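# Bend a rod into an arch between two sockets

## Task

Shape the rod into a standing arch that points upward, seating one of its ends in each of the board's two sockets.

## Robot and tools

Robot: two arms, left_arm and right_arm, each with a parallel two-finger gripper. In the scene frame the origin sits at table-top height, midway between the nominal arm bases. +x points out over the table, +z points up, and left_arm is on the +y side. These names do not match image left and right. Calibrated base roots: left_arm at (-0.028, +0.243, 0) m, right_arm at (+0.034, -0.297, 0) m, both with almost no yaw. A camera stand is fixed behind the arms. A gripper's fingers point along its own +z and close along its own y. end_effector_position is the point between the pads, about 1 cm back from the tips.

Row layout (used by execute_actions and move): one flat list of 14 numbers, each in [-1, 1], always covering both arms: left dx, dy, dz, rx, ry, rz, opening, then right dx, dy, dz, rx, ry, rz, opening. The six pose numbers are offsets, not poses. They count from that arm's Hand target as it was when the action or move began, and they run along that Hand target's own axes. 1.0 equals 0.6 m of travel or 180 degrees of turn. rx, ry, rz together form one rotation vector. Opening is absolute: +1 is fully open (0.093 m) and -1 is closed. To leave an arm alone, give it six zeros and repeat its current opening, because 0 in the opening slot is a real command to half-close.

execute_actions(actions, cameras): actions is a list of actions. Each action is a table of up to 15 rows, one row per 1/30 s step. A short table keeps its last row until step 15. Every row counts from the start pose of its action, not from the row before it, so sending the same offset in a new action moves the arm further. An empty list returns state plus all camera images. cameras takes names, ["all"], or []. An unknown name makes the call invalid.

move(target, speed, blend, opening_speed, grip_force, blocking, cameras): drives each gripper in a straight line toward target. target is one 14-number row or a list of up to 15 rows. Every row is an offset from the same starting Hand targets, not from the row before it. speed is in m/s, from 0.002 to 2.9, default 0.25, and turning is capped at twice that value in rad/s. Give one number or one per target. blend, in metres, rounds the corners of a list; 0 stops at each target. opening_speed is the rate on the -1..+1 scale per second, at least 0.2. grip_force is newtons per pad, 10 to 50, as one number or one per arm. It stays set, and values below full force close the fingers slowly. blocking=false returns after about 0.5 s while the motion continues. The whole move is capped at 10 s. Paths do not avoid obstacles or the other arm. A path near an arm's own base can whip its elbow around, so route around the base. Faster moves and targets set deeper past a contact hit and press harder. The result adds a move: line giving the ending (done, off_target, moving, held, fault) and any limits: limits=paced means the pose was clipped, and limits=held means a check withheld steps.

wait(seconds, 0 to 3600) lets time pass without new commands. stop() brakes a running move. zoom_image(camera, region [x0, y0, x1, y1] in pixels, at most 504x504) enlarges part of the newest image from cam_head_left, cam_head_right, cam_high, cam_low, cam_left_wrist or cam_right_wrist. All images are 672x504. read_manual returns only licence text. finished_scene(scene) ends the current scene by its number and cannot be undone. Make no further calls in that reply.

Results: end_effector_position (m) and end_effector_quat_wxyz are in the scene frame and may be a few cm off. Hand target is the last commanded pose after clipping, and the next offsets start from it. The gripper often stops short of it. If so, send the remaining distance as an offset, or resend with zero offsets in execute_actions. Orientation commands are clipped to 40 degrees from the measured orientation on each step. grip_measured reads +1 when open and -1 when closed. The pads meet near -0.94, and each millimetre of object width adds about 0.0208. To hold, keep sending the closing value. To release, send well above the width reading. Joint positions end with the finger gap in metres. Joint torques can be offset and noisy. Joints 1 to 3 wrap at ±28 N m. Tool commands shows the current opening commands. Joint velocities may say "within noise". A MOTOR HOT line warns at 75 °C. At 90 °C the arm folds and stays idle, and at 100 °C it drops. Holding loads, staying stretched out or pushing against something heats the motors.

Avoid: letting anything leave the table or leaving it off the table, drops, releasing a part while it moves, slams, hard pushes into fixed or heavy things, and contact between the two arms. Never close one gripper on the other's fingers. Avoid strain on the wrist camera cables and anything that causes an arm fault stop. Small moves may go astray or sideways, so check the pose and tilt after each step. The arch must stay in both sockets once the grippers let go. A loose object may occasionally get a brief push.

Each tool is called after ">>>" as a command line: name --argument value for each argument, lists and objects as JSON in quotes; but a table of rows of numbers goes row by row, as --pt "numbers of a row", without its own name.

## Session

>>> execute_actions --actions '[]' --cameras '["cam_high"]'

>>> zoom_image --camera "cam_high" --region '[340, 80, 500, 400]'

Scene clock: 0.00 s.
left_arm: end_effector_position=(+0.3665, +0.2846, +0.1017) grip_measured=+1.000 end_effector_quat_wxyz=(+0.577, -0.085, +0.808, +0.077) | right_arm: end_effector_position=(+0.4122, -0.3274, +0.0637) grip_measured=+1.000 end_effector_quat_wxyz=(+0.505, +0.069, +0.854, -0.103)
Joint positions: left_arm=[0.004 1.544 0.406 0.803 -0.209 -0.044 0.093] | right_arm=[0.049 1.553 0.406 0.635 0.29 0.039 0.093]
Joint velocities: within noise
Joint torques (N m): no reading
Heat: left arm: 34 °C; right arm: 34 °C.
Hand target: left_arm +0.3696, +0.2847, +0.1093; +0.587, -0.086, +0.802, +0.077 | right_arm +0.4136, -0.3273, +0.0657; +0.507, +0.069, +0.853, -0.102
Tool commands: left_gripper/opening=+1.0 right_gripper/opening=+1.0
Images, in order (width x height): cam_high 672x504.

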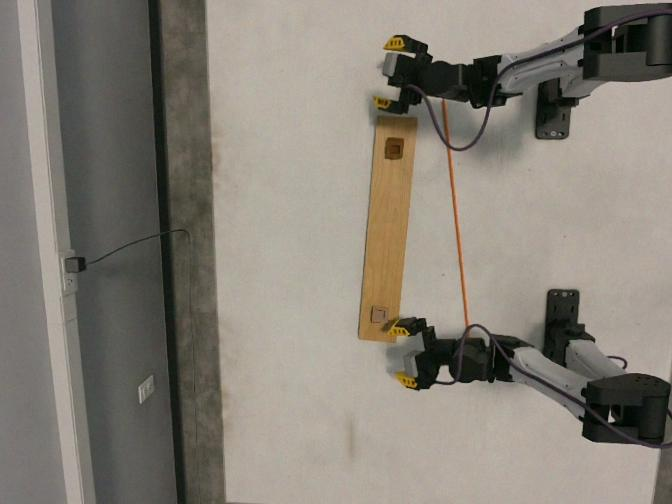

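Scaled by 1.575 from the camera's image (finer frame: 960x720).

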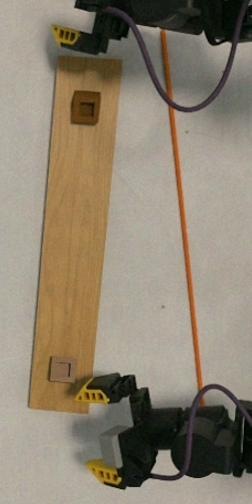

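>>> move --target '[0.0695,-0.0758,-0.2855,0.2588,0.3769,0.511,-0.3,0.034,0.0962,-0.2802,-0.2544,0.2652,-0.5966,-0.3]' --speed 0.5 --cameras '["cam_high","cam_left_wrist","cam_right_wrist"]'

>>> zoom_image --camera "cam_high" --region '[400, 50, 520, 390]'

Scene clock: 26.77 s.
left_arm: end_effector_position=(+0.2045, +0.2015, +0.1157) grip_measured=-0.298 end_effector_quat_wxyz=(-0.131, +0.640, +0.749, +0.108) | right_arm: end_effector_position=(+0.2716, -0.2304, +0.1175) grip_measured=-0.299 end_effector_quat_wxyz=(+0.104, +0.741, -0.651, +0.127)
Joint positions: left_arm=[-0.392 1.588 1.227 -1.395 -0.288 1.008 0.031] | right_arm=[0.488 1.554 1.207 -1.332 0.313 -1.196 0.031]
Joint torques (N m): left_arm=[-0.53 -6.27 8.42 -0.22 -0.16 -0.1] | right_arm=[0.68 -4.94 8.88 -0.07 0.42 -0.19]
Heat: left arm: 40 °C; right arm: 37 °C.
Hand target: left_arm +0.2088, +0.2001, +0.1199; -0.131, +0.643, +0.746, +0.113 | right_arm +0.2737, -0.2299, +0.1201; +0.114, +0.746, -0.643, +0.131
Off the commanded pose: left_arm 0.006 m, 1 deg | right_arm 0.003 m, 2 deg.
move: done

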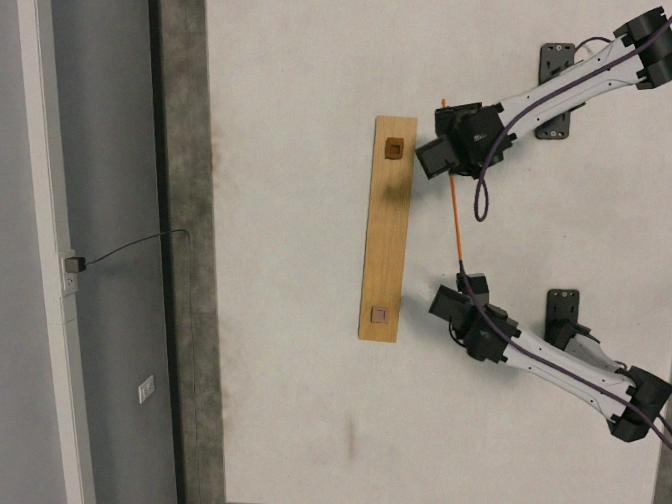

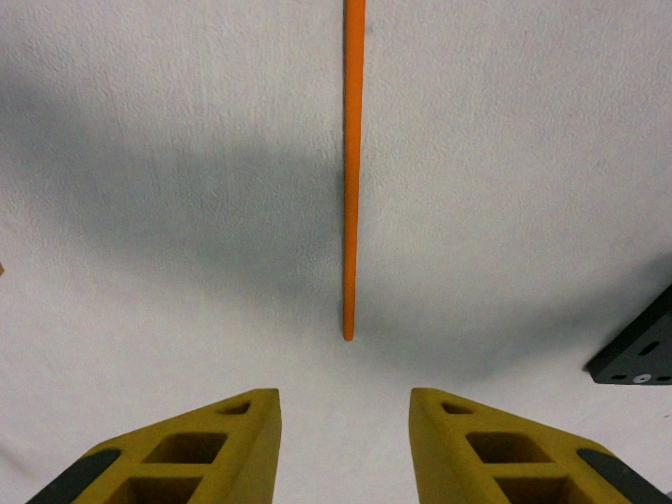

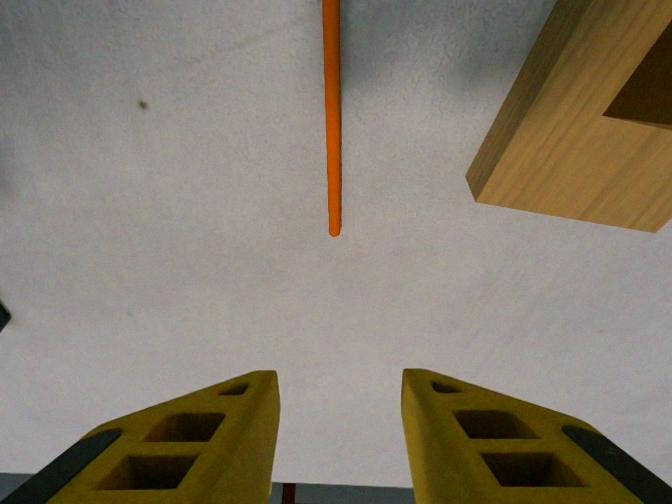

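Scaled by 1.482 from the camera's image (finer frame: 960x720).

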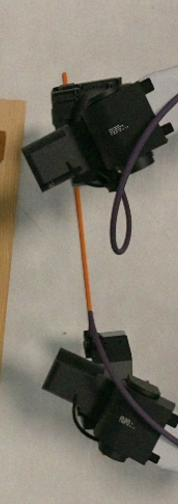

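>>> move --pt "0.023 0 0.2105 0 0 0 -0.3 -0.0887 0.005 0.1753 0 0 0 -0.3" --pt "0.023 0 0.2105 0 0 0 -1 -0.0887 0.005 0.1753 0 0 0 -1" --speed 0.15 --cameras '["cam_left_wrist","cam_right_wrist"]'

Scene clock: 41.80 s.
left_arm: end_effector_position=(+0.1994, +0.2549, +0.0162) grip_measured=-0.931 end_effector_quat_wxyz=(-0.135, +0.643, +0.745, +0.117) | right_arm: end_effector_position=(+0.2697, -0.2164, +0.0096) grip_measured=-0.955 end_effector_quat_wxyz=(+0.109, +0.747, -0.644, +0.129)
Joint positions: left_arm=[-0.206 1.623 0.842 -0.914 -0.337 1.21 0.001] | right_arm=[0.542 1.721 0.927 -0.907 0.313 -1.157 0]
Joint torques (N m): left_arm=[0.72 -4.98 3 0.42 -0.03 -0.03] | right_arm=[0.61 -5.72 4.94 0.25 0.34 -0.02]
Heat: left arm: 36 °C; right arm: 35 °C.
Hand target: left_arm +0.2005, +0.2557, +0.0059; -0.131, +0.643, +0.746, +0.113 | right_arm +0.2686, -0.2164, +0.0030; +0.114, +0.746, -0.643, +0.131
Off the commanded pose: left_arm 0.010 m, 1 deg | right_arm 0.007 m, 1 deg.
move: done; target 2's new opening was sent with left_arm's hand 0.017 m and 3 deg from that target

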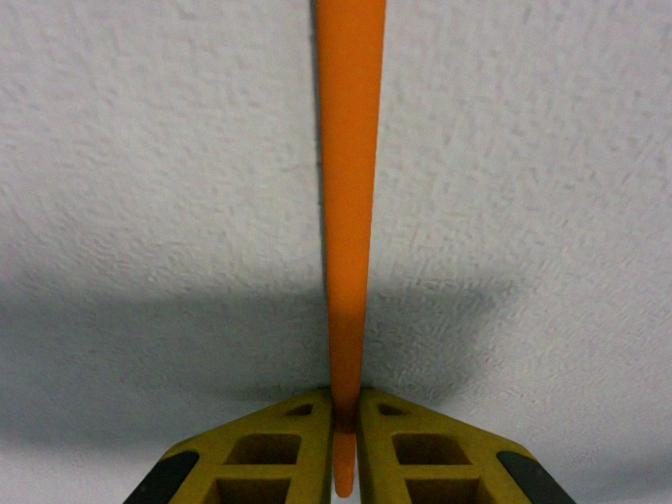

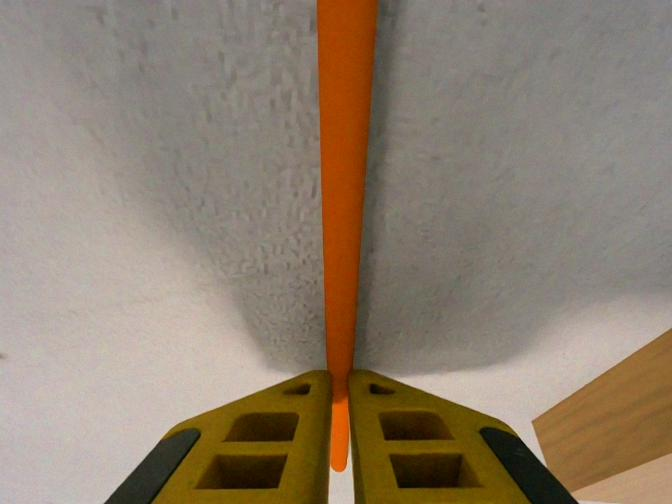

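>>> move --pt "0 0 0 0 0 0 -1 0 0 0 0 0 0 -0.3" --pt "0 0 0 0 0 0 -1 -0.004 0 0.013 0 0 0 -0.3" --pt "0 0 0 0 0 0 -1 -0.004 0 0.013 0 0 0 -1" --speed 0.12

Scene clock: 47.17 s.
left_arm: end_effector_position=(+0.1995, +0.2549, +0.0162) grip_measured=-0.938 end_effector_quat_wxyz=(-0.134, +0.643, +0.745, +0.117) | right_arm: end_effector_position=(+0.2718, -0.2169, +0.0065) grip_measured=-0.929 end_effector_quat_wxyz=(+0.107, +0.746, -0.643, +0.135)
Joint positions: left_arm=[-0.206 1.623 0.842 -0.913 -0.337 1.21 0] | right_arm=[0.544 1.727 0.918 -0.884 0.325 -1.156 0.001]
Joint torques (N m): left_arm=[0.72 -4.97 3 0.44 -0.02 -0.03] | right_arm=[0.39 -4.77 4.21 0.35 0.22 -0.03]
Heat: left arm: 36 °C; right arm: 34 °C.
Hand target: left_arm +0.2006, +0.2557, +0.0059; -0.131, +0.643, +0.746, +0.113 | right_arm +0.2687, -0.2168, -0.0050; +0.113, +0.746, -0.643, +0.131
Off the commanded pose: left_arm 0.010 m, 1 deg | right_arm 0.012 m, 1 deg.
move: off_target (right_arm); target 3's new opening was sent with right_arm's hand 0.012 m and 0 deg from that target

>>> move --pt "0.0684 0 -0.188 0 0 0 -1 0.0747 0 -0.2052 0 0 0 -1" --pt "0.1095 0.2402 -0.411 -0.4863 -0.0536 -0.1198 -1 0.1695 -0.076 -0.4083 0.4496 0.0536 0.2207 -1" --speed 0.28 --blend 0.03 --cameras '["cam_high"]'

>>> zoom_image --camera "cam_high" --region '[370, 10, 480, 400]'

Scene clock: 64.47 s.
left_arm: end_effector_position=(+0.3452, +0.2552, +0.2615) grip_measured=-0.938 end_effector_quat_wxyz=(+0.419, +0.424, +0.570, +0.566) | right_arm: end_effector_position=(+0.3142, -0.2222, +0.2619) grip_measured=-0.941 end_effector_quat_wxyz=(+0.382, -0.383, +0.596, -0.593)
Joint positions: left_arm=[-0.183 1.12 0.526 0.584 -0.464 1.569 0] | right_arm=[0.854 0.996 0.47 0.508 1.28 -1.552 0]
Joint torques (N m): left_arm=[0.47 -3.62 6.56 2.13 0.21 -0.17] | right_arm=[-0.66 -2.13 6.89 1.75 -0.11 -0.13]
Heat: left arm: 36 °C; right arm: 34 °C.
Hand target: left_arm +0.3464, +0.2545, +0.2601; +0.425, +0.425, +0.565, +0.565 | right_arm +0.3156, -0.2218, +0.2599; +0.386, -0.386, +0.593, -0.592
Off the commanded pose: left_arm 0.002 m, 1 deg | right_arm 0.002 m, 1 deg.
move: done

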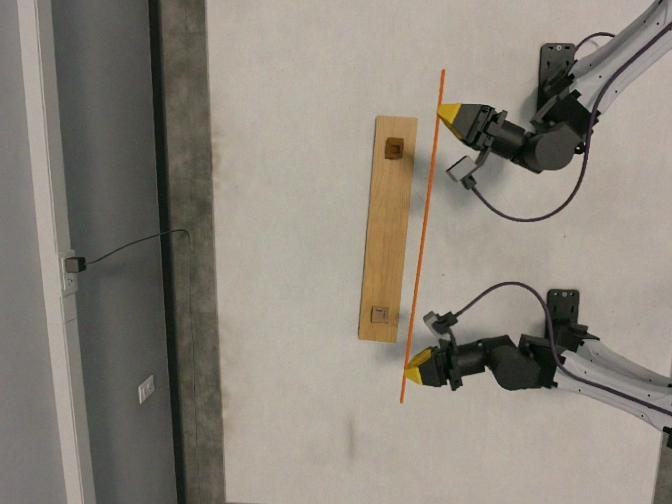

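Scaled by 1.292 from the camera's image (finer frame: 960x720).

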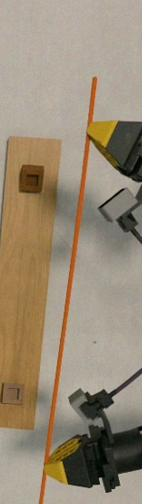

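>>> move --pt "0 0 0 0.038 0 -0.1044 -1 -0.0061 0 -0.0027 -0.038 0 0.1044 -1" --pt "-0.0323 0 -0.0112 0.076 0 -0.2089 -1 -0.0373 0 -0.0147 -0.076 0 0.2089 -1" --pt "-0.0815 -0.0067 -0.027 0.114 0.003 -0.3133 -1 -0.0852 -0.0067 -0.034 -0.116 -0.003 0.3133 -1" --pt "-0.1238 -0.0125 -0.0425 0.1487 0.0087 -0.4308 -1 -0.1277 -0.0125 -0.049 -0.1629 -0.0087 0.4257 -1" --pt "-0.1558 -0.1618 0.0472 0.1487 0.0087 -0.4308 -1 -0.1762 0.1365 0.0303 -0.1629 -0.0087 0.4257 -1" --blend 0.02 --speed 0.22 --cameras '["cam_high","cam_low"]'

>>> zoom_image --camera "cam_high" --region '[350, 110, 450, 350]'

>>> zoom_image --camera "cam_low" --region '[350, 180, 450, 350]'

Scene clock: 108.90 s.
left_arm: end_effector_position=(+0.3979, +0.1845, +0.1659) grip_measured=-0.939 end_effector_quat_wxyz=(+0.565, +0.050, +0.820, +0.084) | right_arm: end_effector_position=(+0.3694, -0.1478, +0.1784) grip_measured=-0.941 end_effector_quat_wxyz=(+0.559, -0.030, +0.820, -0.116)
Joint positions: left_arm=[-0.275 1.457 0.703 0.377 -0.327 0.082 0] | right_arm=[0.776 1.318 0.702 0.052 0.861 0.206 0]
Joint torques (N m): left_arm=[-0.28 -6.34 5.87 2.21 0.54 -0.48] | right_arm=[0.06 -4.15 7.39 2.31 -0.37 0.15]
Heat: left arm: 42 °C; right arm: 38 °C.
Hand target: left_arm +0.3996, +0.1726, +0.1630; +0.573, +0.054, +0.816, +0.047 | right_arm +0.3749, -0.1324, +0.1779; +0.571, -0.026, +0.818, -0.066
Off the commanded pose: left_arm 0.012 m, 4 deg | right_arm 0.016 m, 6 deg.
move: off_target (left_arm, right_arm)

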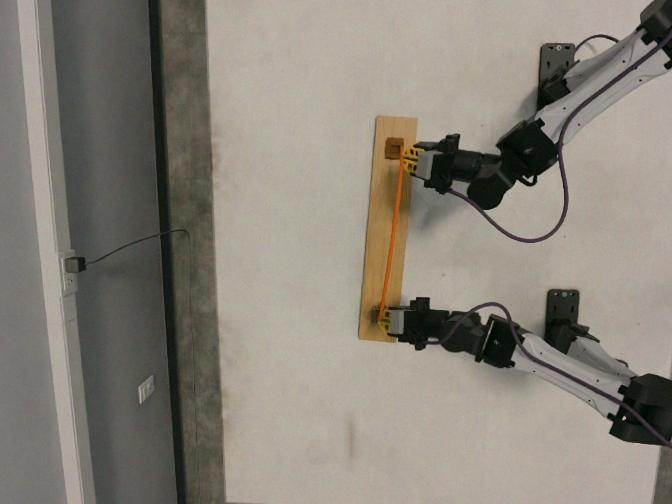

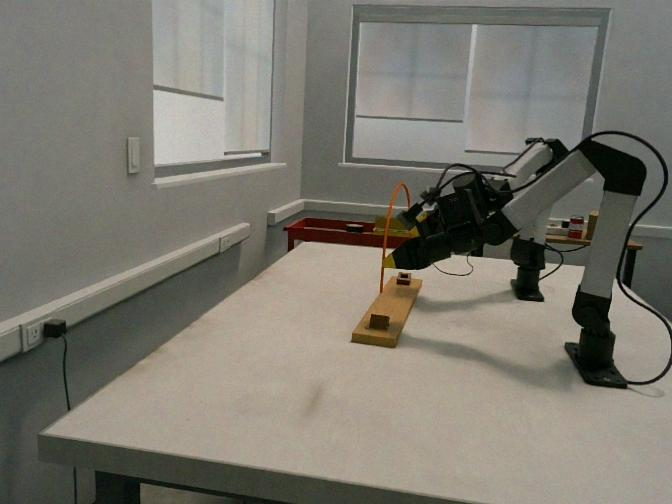

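Scaled by 2.100 from the camera's image (finer frame: 960x720).

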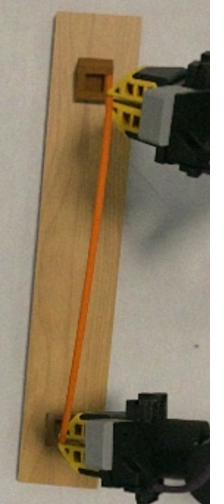

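Scaled by 2.965 from the camera's image (finer frame: 960x720).

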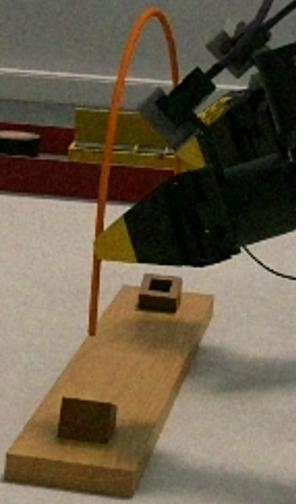

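>>> move --target '[0.0712,-0.009,0.0222,0,0,0,-1,0.0693,0.0055,0.029,0,0,0,-1]' --speed 0.15 --cameras '["cam_high","cam_low","cam_left_wrist","cam_right_wrist"]'

>>> zoom_image --camera "cam_low" --region '[350, 240, 440, 340]'

>>> zoom_image --camera "cam_right_wrist" --region '[290, 384, 400, 504]'

>>> zoom_image --camera "cam_high" --region '[370, 130, 420, 170]'

>>> zoom_image --camera "cam_high" --region '[360, 295, 410, 335]'

Scene clock: 125.60 s.
left_arm: end_effector_position=(+0.3959, +0.1848, +0.1190) grip_measured=-0.939 end_effector_quat_wxyz=(+0.563, +0.050, +0.820, +0.084) | right_arm: end_effector_position=(+0.3720, -0.1499, +0.1329) grip_measured=-0.941 end_effector_quat_wxyz=(+0.558, -0.031, +0.821, -0.115)
Joint positions: left_arm=[-0.274 1.583 0.594 0.61 -0.325 0.082 0] | right_arm=[0.762 1.424 0.577 0.29 0.847 0.195 0]
Joint torques (N m): left_arm=[-0.21 -6.74 5.38 2.24 0.53 -0.48] | right_arm=[0.02 -4.64 6.93 2.33 -0.36 0.19]
Heat: left arm: 45 °C; right arm: 40 °C.
Hand target: left_arm +0.3975, +0.1734, +0.1178; +0.573, +0.054, +0.816, +0.047 | right_arm +0.3770, -0.1355, +0.1330; +0.571, -0.026, +0.818, -0.066
Off the commanded pose: left_arm 0.012 m, 4 deg | right_arm 0.015 m, 6 deg.
move: off_target (left_arm, right_arm)

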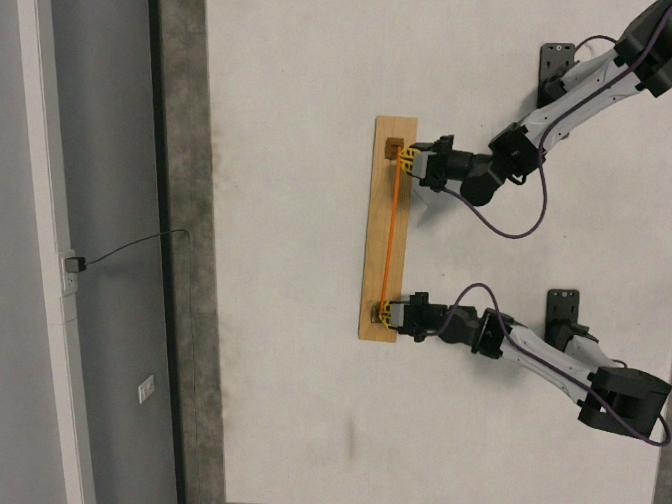

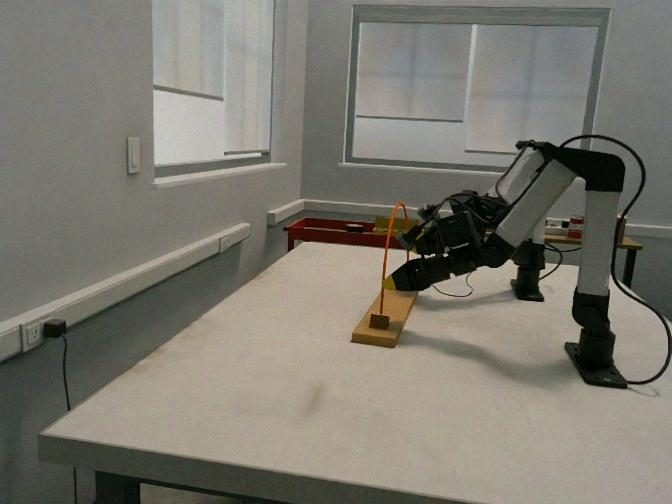

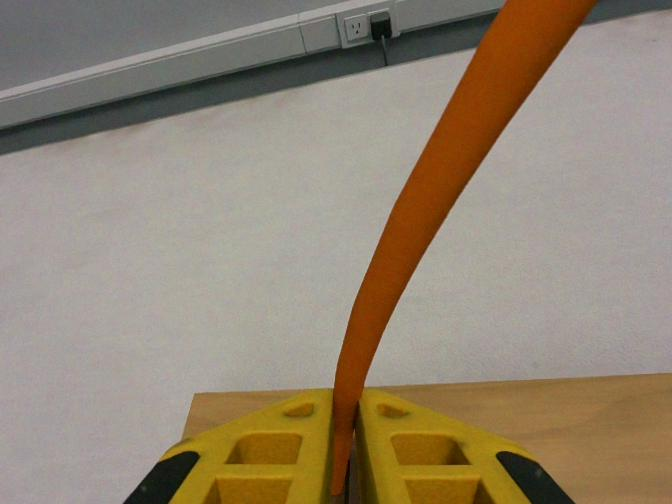

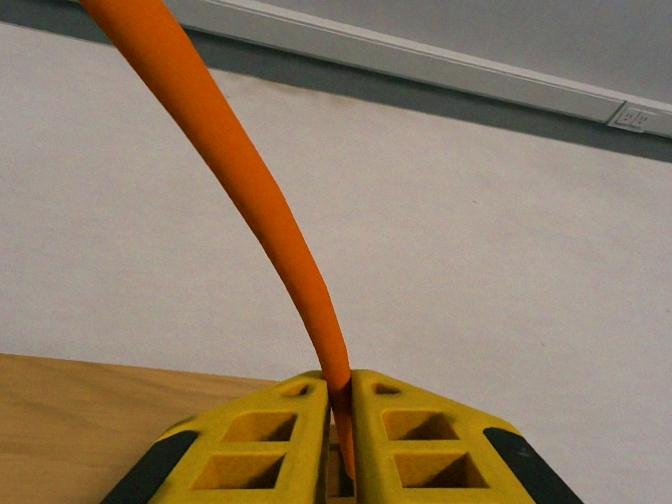

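Scaled by 5.040 from the camera's image (finer frame: 960x720).

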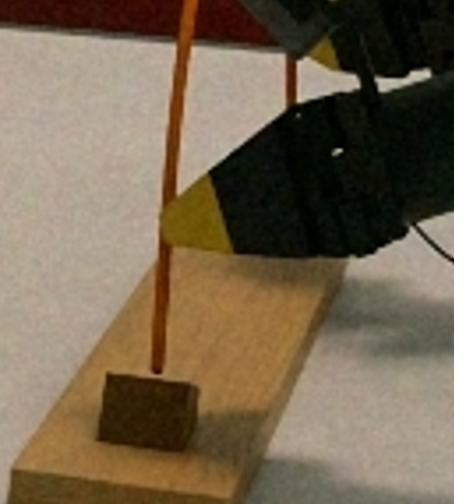

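Scaled by 4.200 from the camera's image (finer frame: 960x720).

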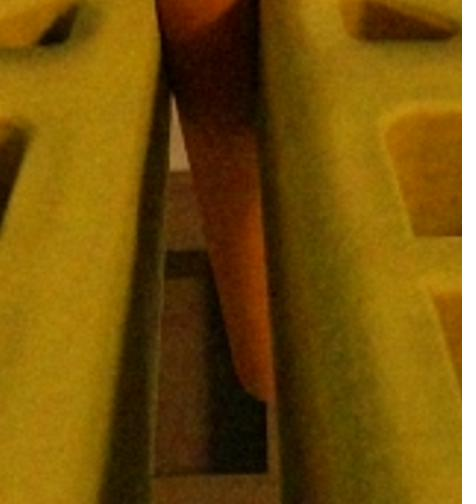

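Scaled by 10.080 from the camera's image (finer frame: 960x720).

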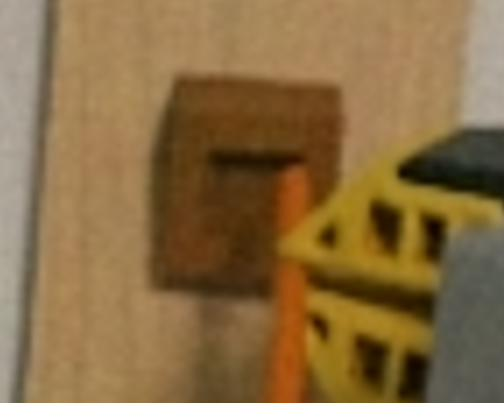

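Scaled by 10.080 from the camera's image (finer frame: 960x720).

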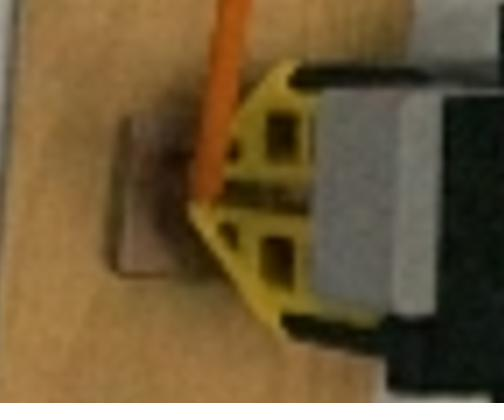

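>>> move --target '[0.0157,-0.0007,0.0057,0,0,0,-1,0.0078,0.0105,0.0132,0,0,0,-1]' --speed 0.12 --cameras '["cam_high","cam_low","cam_right_wrist","cam_left_wrist"]'

>>> zoom_image --camera "cam_right_wrist" --region '[290, 384, 400, 504]'

>>> zoom_image --camera "cam_left_wrist" --region '[290, 384, 400, 504]'

>>> zoom_image --camera "cam_high" --region '[370, 130, 420, 170]'

>>> zoom_image --camera "cam_low" --region '[350, 240, 440, 340]'

Scene clock: 141.07 s.
left_arm: end_effector_position=(+0.3960, +0.1865, +0.1090) grip_measured=-0.939 end_effector_quat_wxyz=(+0.563, +0.049, +0.821, +0.085) | right_arm: end_effector_position=(+0.3767, -0.1466, +0.1225) grip_measured=-0.941 end_effector_quat_wxyz=(+0.557, -0.032, +0.822, -0.117)
Joint positions: left_arm=[-0.271 1.619 0.575 0.664 -0.325 0.082 0] | right_arm=[0.759 1.48 0.577 0.342 0.846 0.194 0]
Joint torques (N m): left_arm=[-0.25 -6.86 5.18 2.2 0.56 -0.46] | right_arm=[0.09 -4.97 7.49 2.31 -0.37 0.16]
Heat: left arm: 44 °C; right arm: 41 °C.
Hand target: left_arm +0.3976, +0.1744, +0.1081; +0.573, +0.054, +0.816, +0.047 | right_arm +0.3830, -0.1304, +0.1250; +0.571, -0.026, +0.818, -0.066
Off the commanded pose: left_arm 0.012 m, 5 deg | right_arm 0.018 m, 6 deg.
move: off_target (left_arm, right_arm)
Images, in order (width x height): cam_high 672x504, cam_low 672x504, cam_left_wrist 672x504, cam_right_wrist 672x504.

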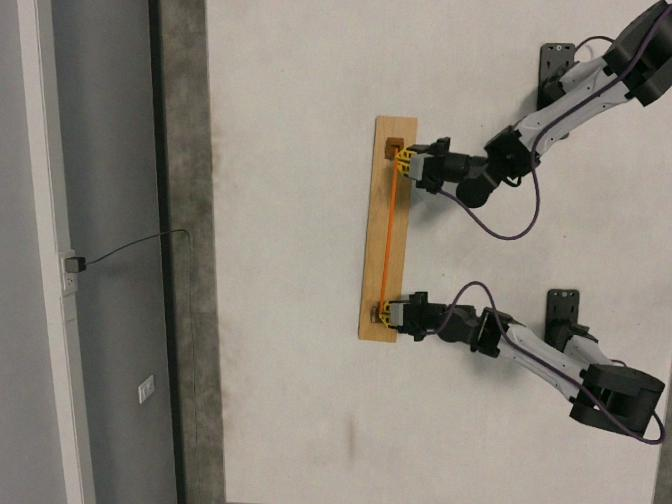

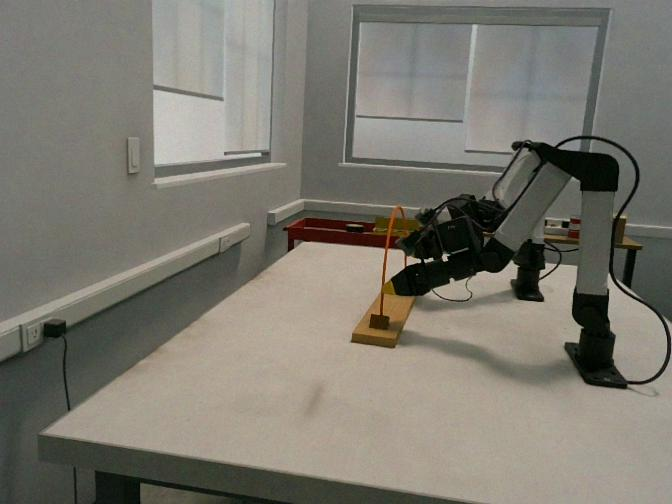

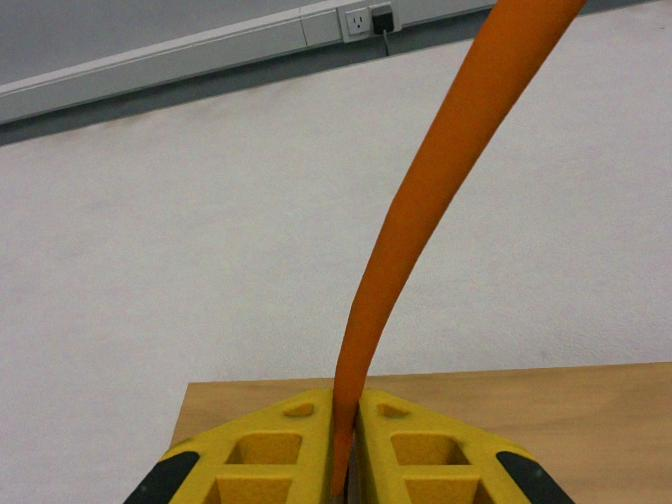

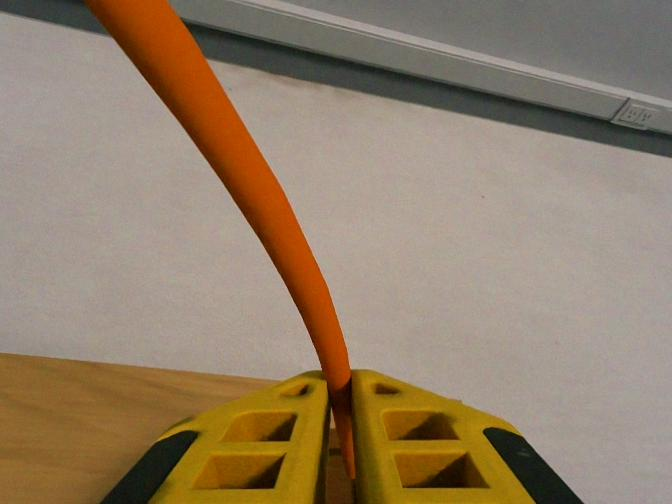

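Scaled by 4.200 from the camera's image (finer frame: 960x720).

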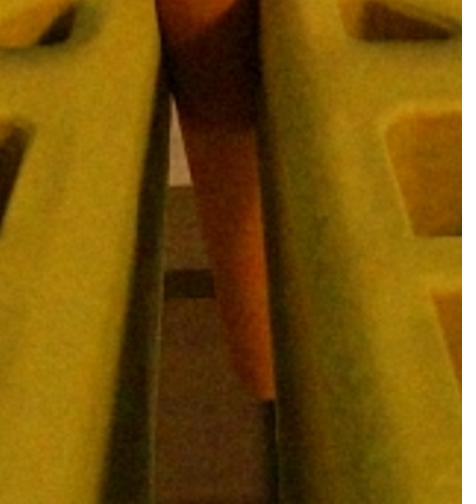

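Scaled by 4.200 from the camera's image (finer frame: 960x720).

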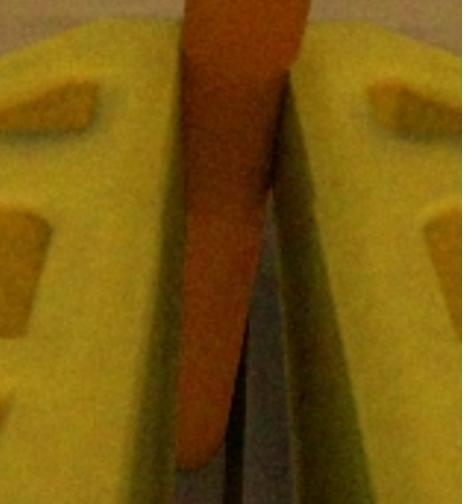

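Scaled by 10.080 from the camera's image (finer frame: 960x720).

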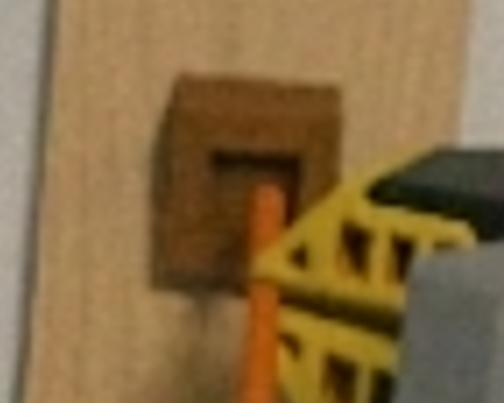

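Scaled by 5.040 from the camera's image (finer frame: 960x720).

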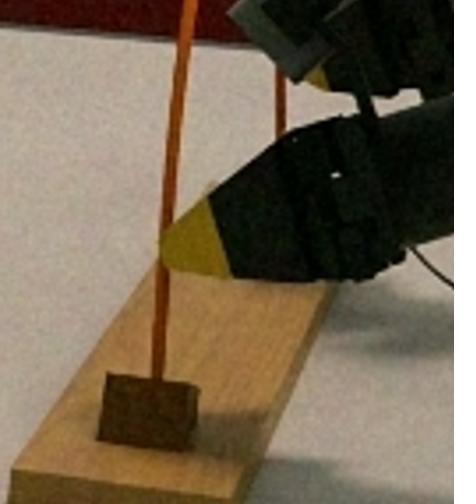

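>>> move --target '[0.0516,-0.0044,0.0186,0,0,0,-1,0.0541,0.0097,0.0196,0,0,0,-1]' --speed 0.08 --cameras '["cam_low","cam_high","cam_left_wrist","cam_right_wrist"]'

Scene clock: 154.00 s.
left_arm: end_effector_position=(+0.4032, +0.1863, +0.1033) grip_measured=-0.939 end_effector_quat_wxyz=(+0.605, +0.037, +0.792, +0.078) | right_arm: end_effector_position=(+0.3795, -0.1443, +0.0922) grip_measured=-0.941 end_effector_quat_wxyz=(+0.562, -0.027, +0.819, -0.113)
Joint positions: left_arm=[-0.267 1.736 0.531 0.93 -0.325 0.085 0] | right_arm=[0.759 1.609 0.523 0.539 0.848 0.197 0]
Joint torques (N m): left_arm=[-0.05 -5.48 3.64 1.54 0.61 -0.5] | right_arm=[0.34 -5.09 6.13 2.25 -0.38 0.17]
Heat: left arm: 46 °C; right arm: 40 °C.
Hand target: left_arm +0.3976, +0.1764, +0.0750; +0.573, +0.054, +0.816, +0.047 | right_arm +0.3830, -0.1295, +0.0900; +0.571, -0.026, +0.818, -0.067
Off the commanded pose: left_arm 0.030 m, 6 deg | right_arm 0.015 m, 5 deg.
move: off_target (left_arm, right_arm)
Images, in order (width x height): cam_high 672x504, cam_low 672x504, cam_left_wrist 672x504, cam_right_wrist 672x504.

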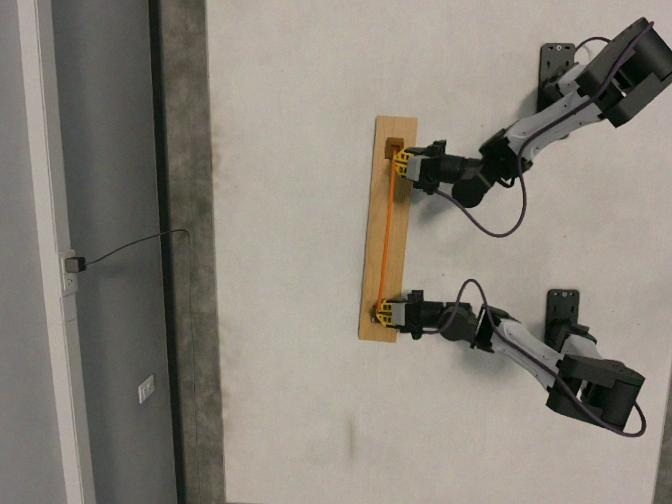

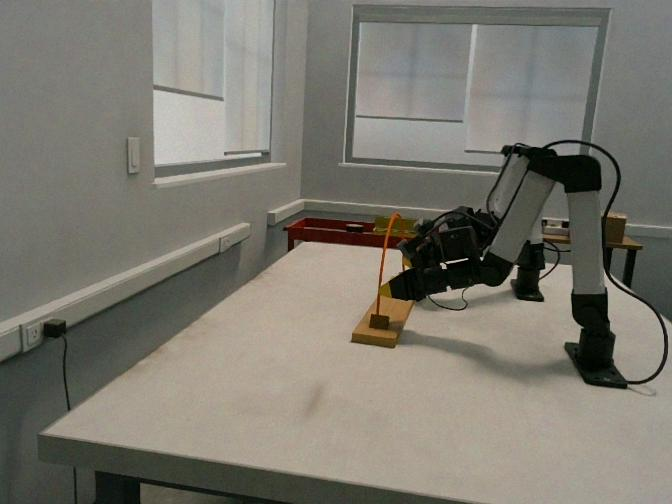

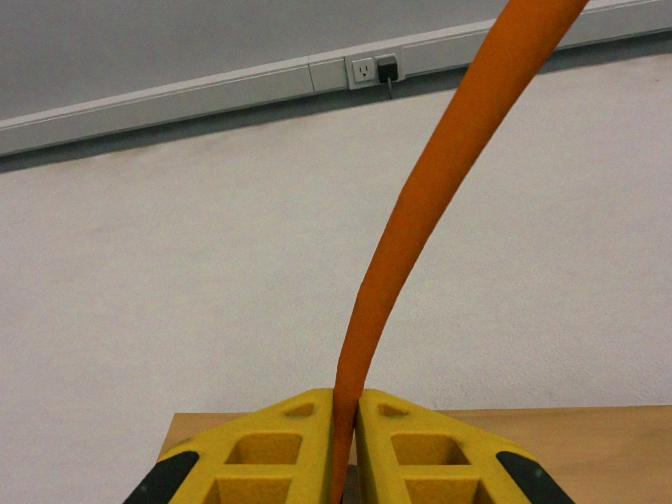

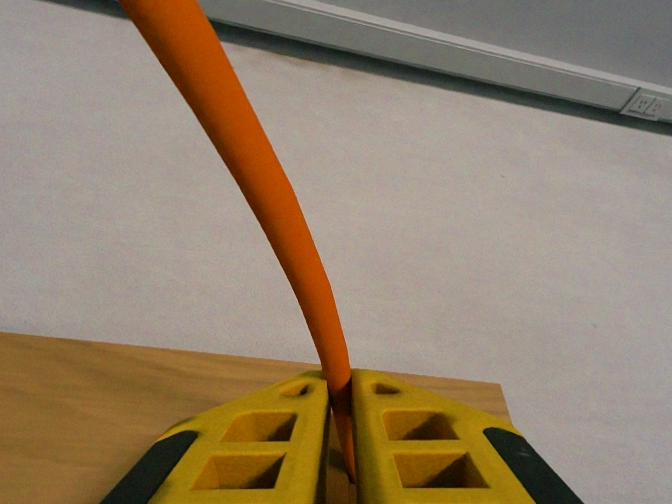

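>>> zoom_image --camera "cam_low" --region '[350, 250, 440, 350]'

>>> zoom_image --camera "cam_left_wrist" --region '[250, 360, 450, 504]'

>>> zoom_image --camera "cam_high" --region '[360, 290, 420, 340]'

>>> zoom_image --camera "cam_high" --region '[370, 130, 420, 170]'

Scaled by 5.040 from the camera's image (finer frame: 960x720).

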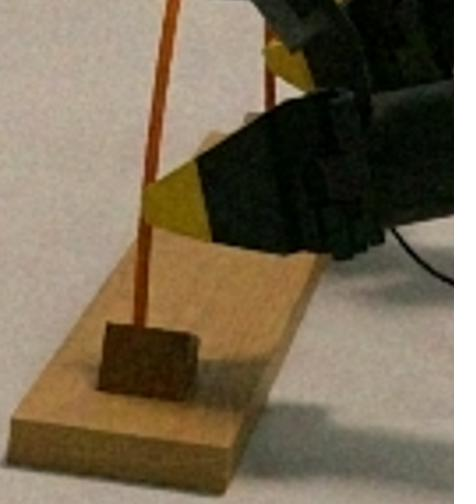

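Scaled by 2.520 from the camera's image (finer frame: 960x720).

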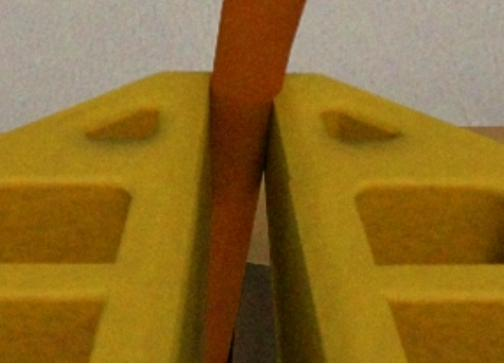

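Scaled by 8.400 from the camera's image (finer frame: 960x720).

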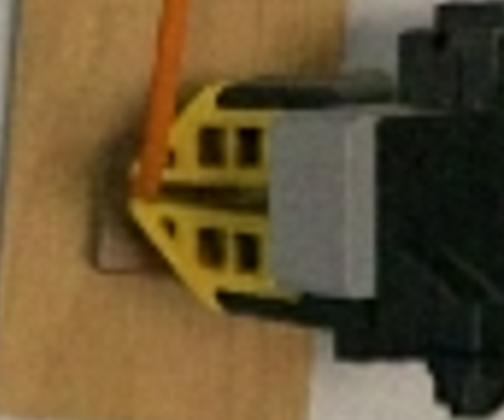

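Scaled by 10.080 from the camera's image (finer frame: 960x720).

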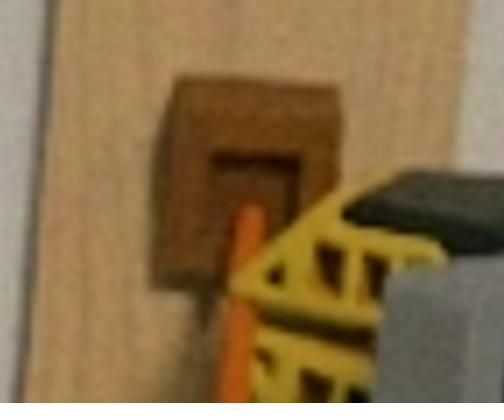

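>>> move --target '[-0.067,0.0102,-0.0332,0,0,0,-1,0,0,0,0,0,0,-1]' --speed 0.1 --cameras '["cam_low","cam_high","cam_left_wrist"]'

>>> zoom_image --camera "cam_low" --region '[350, 250, 440, 350]'

>>> zoom_image --camera "cam_left_wrist" --region '[250, 360, 450, 504]'

>>> zoom_image --camera "cam_high" --region '[360, 290, 420, 340]'

Scene clock: 182.47 s.
left_arm: end_effector_position=(+0.3870, +0.1903, +0.1065) grip_measured=-0.939 end_effector_quat_wxyz=(+0.559, +0.050, +0.823, +0.087) | right_arm: end_effector_position=(+0.3797, -0.1440, +0.0927) grip_measured=-0.941 end_effector_quat_wxyz=(+0.563, -0.026, +0.819, -0.112)
Joint positions: left_arm=[-0.267 1.589 0.54 0.659 -0.323 0.086 0] | right_arm=[0.759 1.609 0.523 0.543 0.848 0.195 0]
Joint torques (N m): left_arm=[-0.32 -9.92 8.23 1.72 0.56 -0.48] | right_arm=[0.35 -5.01 6.05 2.28 -0.38 0.18]
Heat: left arm: 43 °C; right arm: 41 °C.
Hand target: left_arm +0.3926, +0.1764, +0.1202; +0.573, +0.054, +0.816, +0.047 | right_arm +0.3830, -0.1294, +0.0901; +0.571, -0.026, +0.818, -0.066
Off the commanded pose: left_arm 0.020 m, 5 deg | right_arm 0.015 m, 5 deg.
move: off_target (left_arm)
Images, in order (width x height): cam_high 672x504, cam_low 672x504, cam_left_wrist 672x504.

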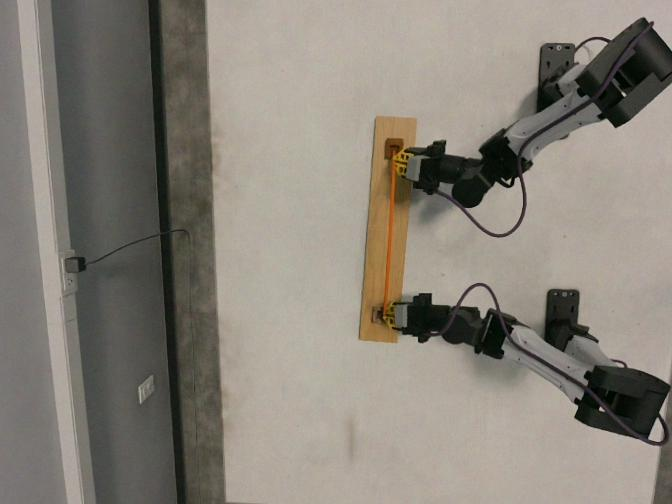

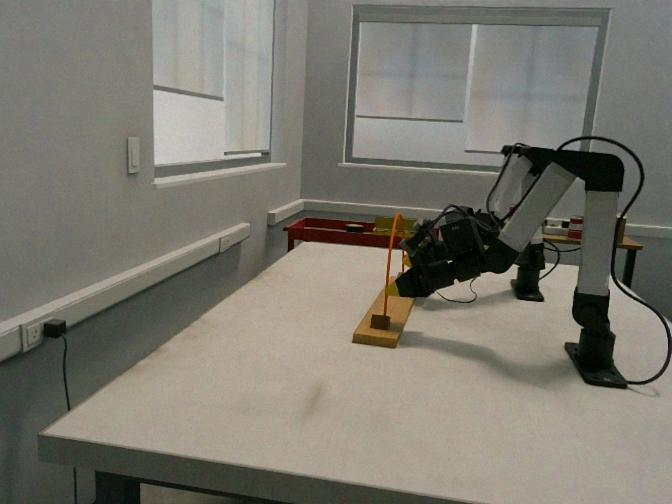

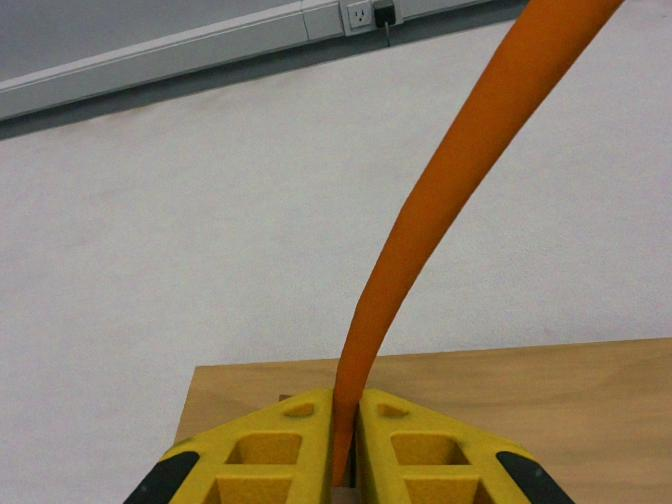

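Scaled by 5.040 from the camera's image (finer frame: 960x720).

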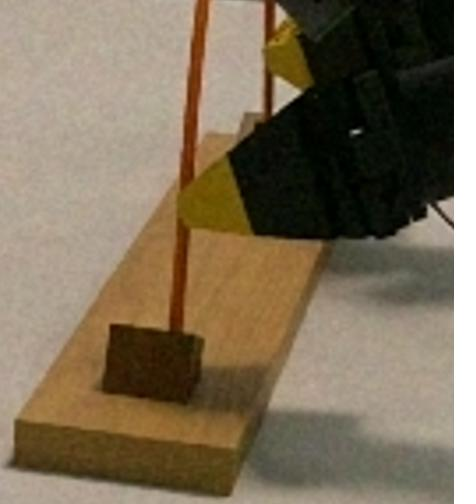

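Scaled by 2.520 from the camera's image (finer frame: 960x720).

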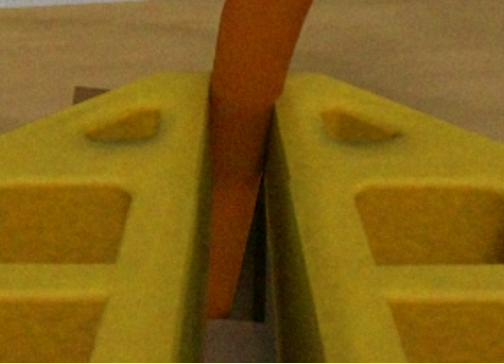

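Scaled by 8.400 from the camera's image (finer frame: 960x720).

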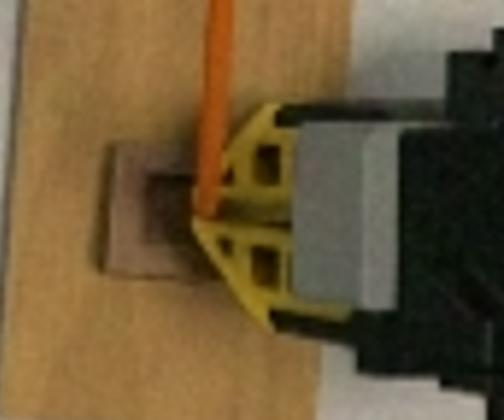

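>>> move --target '[-0.0414,0.0112,-0.0047,0,0,0,-1,0,0,0,0,0,0,-1]' --speed 0.1 --cameras '["cam_low","cam_high","cam_left_wrist"]'

>>> zoom_image --camera "cam_low" --region '[350, 250, 440, 350]'

>>> zoom_image --camera "cam_left_wrist" --region '[250, 360, 450, 504]'

>>> zoom_image --camera "cam_high" --region '[360, 290, 420, 340]'

Scene clock: 201.87 s.
left_arm: end_effector_position=(+0.3877, +0.1944, +0.1186) grip_measured=-0.939 end_effector_quat_wxyz=(+0.540, +0.056, +0.835, +0.091) | right_arm: end_effector_position=(+0.3799, -0.1439, +0.0930) grip_measured=-0.941 end_effector_quat_wxyz=(+0.563, -0.026, +0.818, -0.112)
Joint positions: left_arm=[-0.251 1.526 0.597 0.496 -0.31 0.094 0] | right_arm=[0.759 1.609 0.523 0.545 0.848 0.195 0]
Joint torques (N m): left_arm=[-0.25 -10.1 9.84 1.99 0.58 -0.49] | right_arm=[0.32 -5.01 6.05 2.27 -0.38 0.18]
Heat: left arm: 43 °C; right arm: 41 °C.
Hand target: left_arm +0.3985, +0.1795, +0.1451; +0.573, +0.054, +0.816, +0.047 | right_arm +0.3830, -0.1294, +0.0901; +0.571, -0.026, +0.818, -0.066
Off the commanded pose: left_arm 0.032 m, 7 deg | right_arm 0.015 m, 5 deg.
move: off_target (left_arm)
Images, in order (width x height): cam_high 672x504, cam_low 672x504, cam_left_wrist 672x504.

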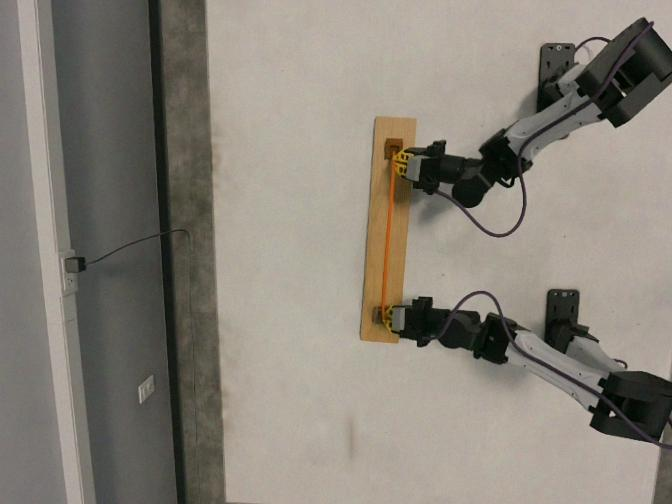

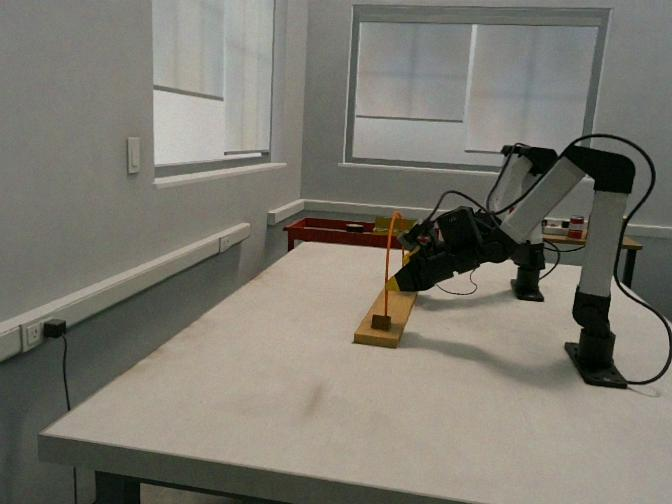

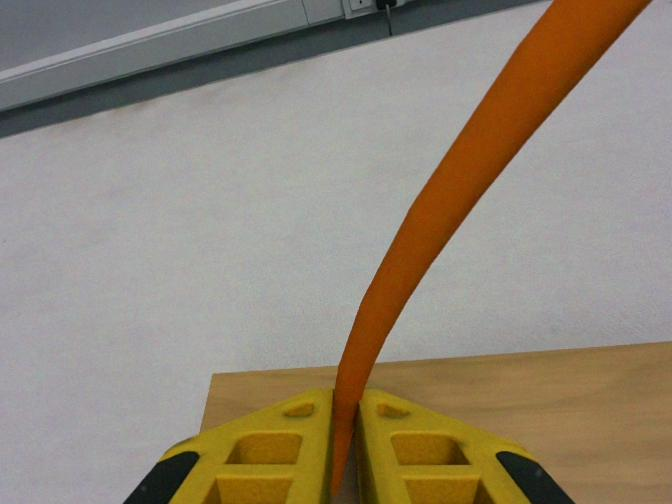

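Scaled by 5.040 from the camera's image (finer frame: 960x720).

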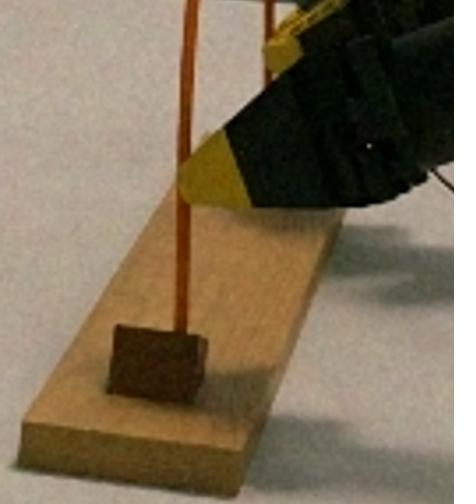

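Scaled by 2.520 from the camera's image (finer frame: 960x720).

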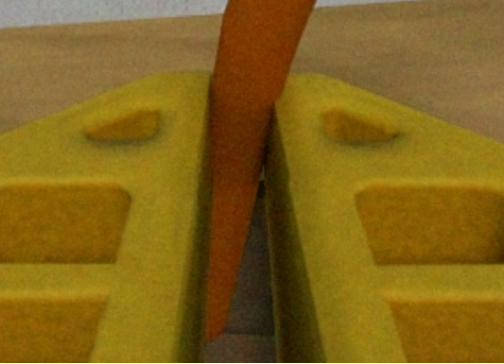

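Scaled by 8.400 from the camera's image (finer frame: 960x720).

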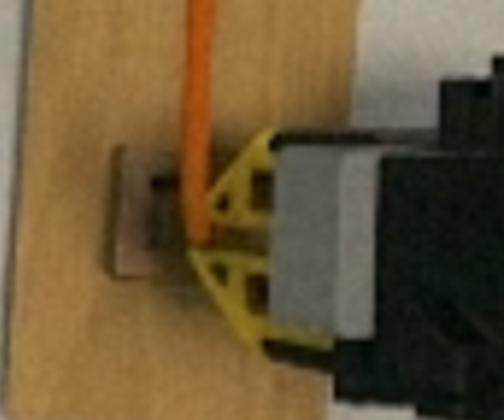

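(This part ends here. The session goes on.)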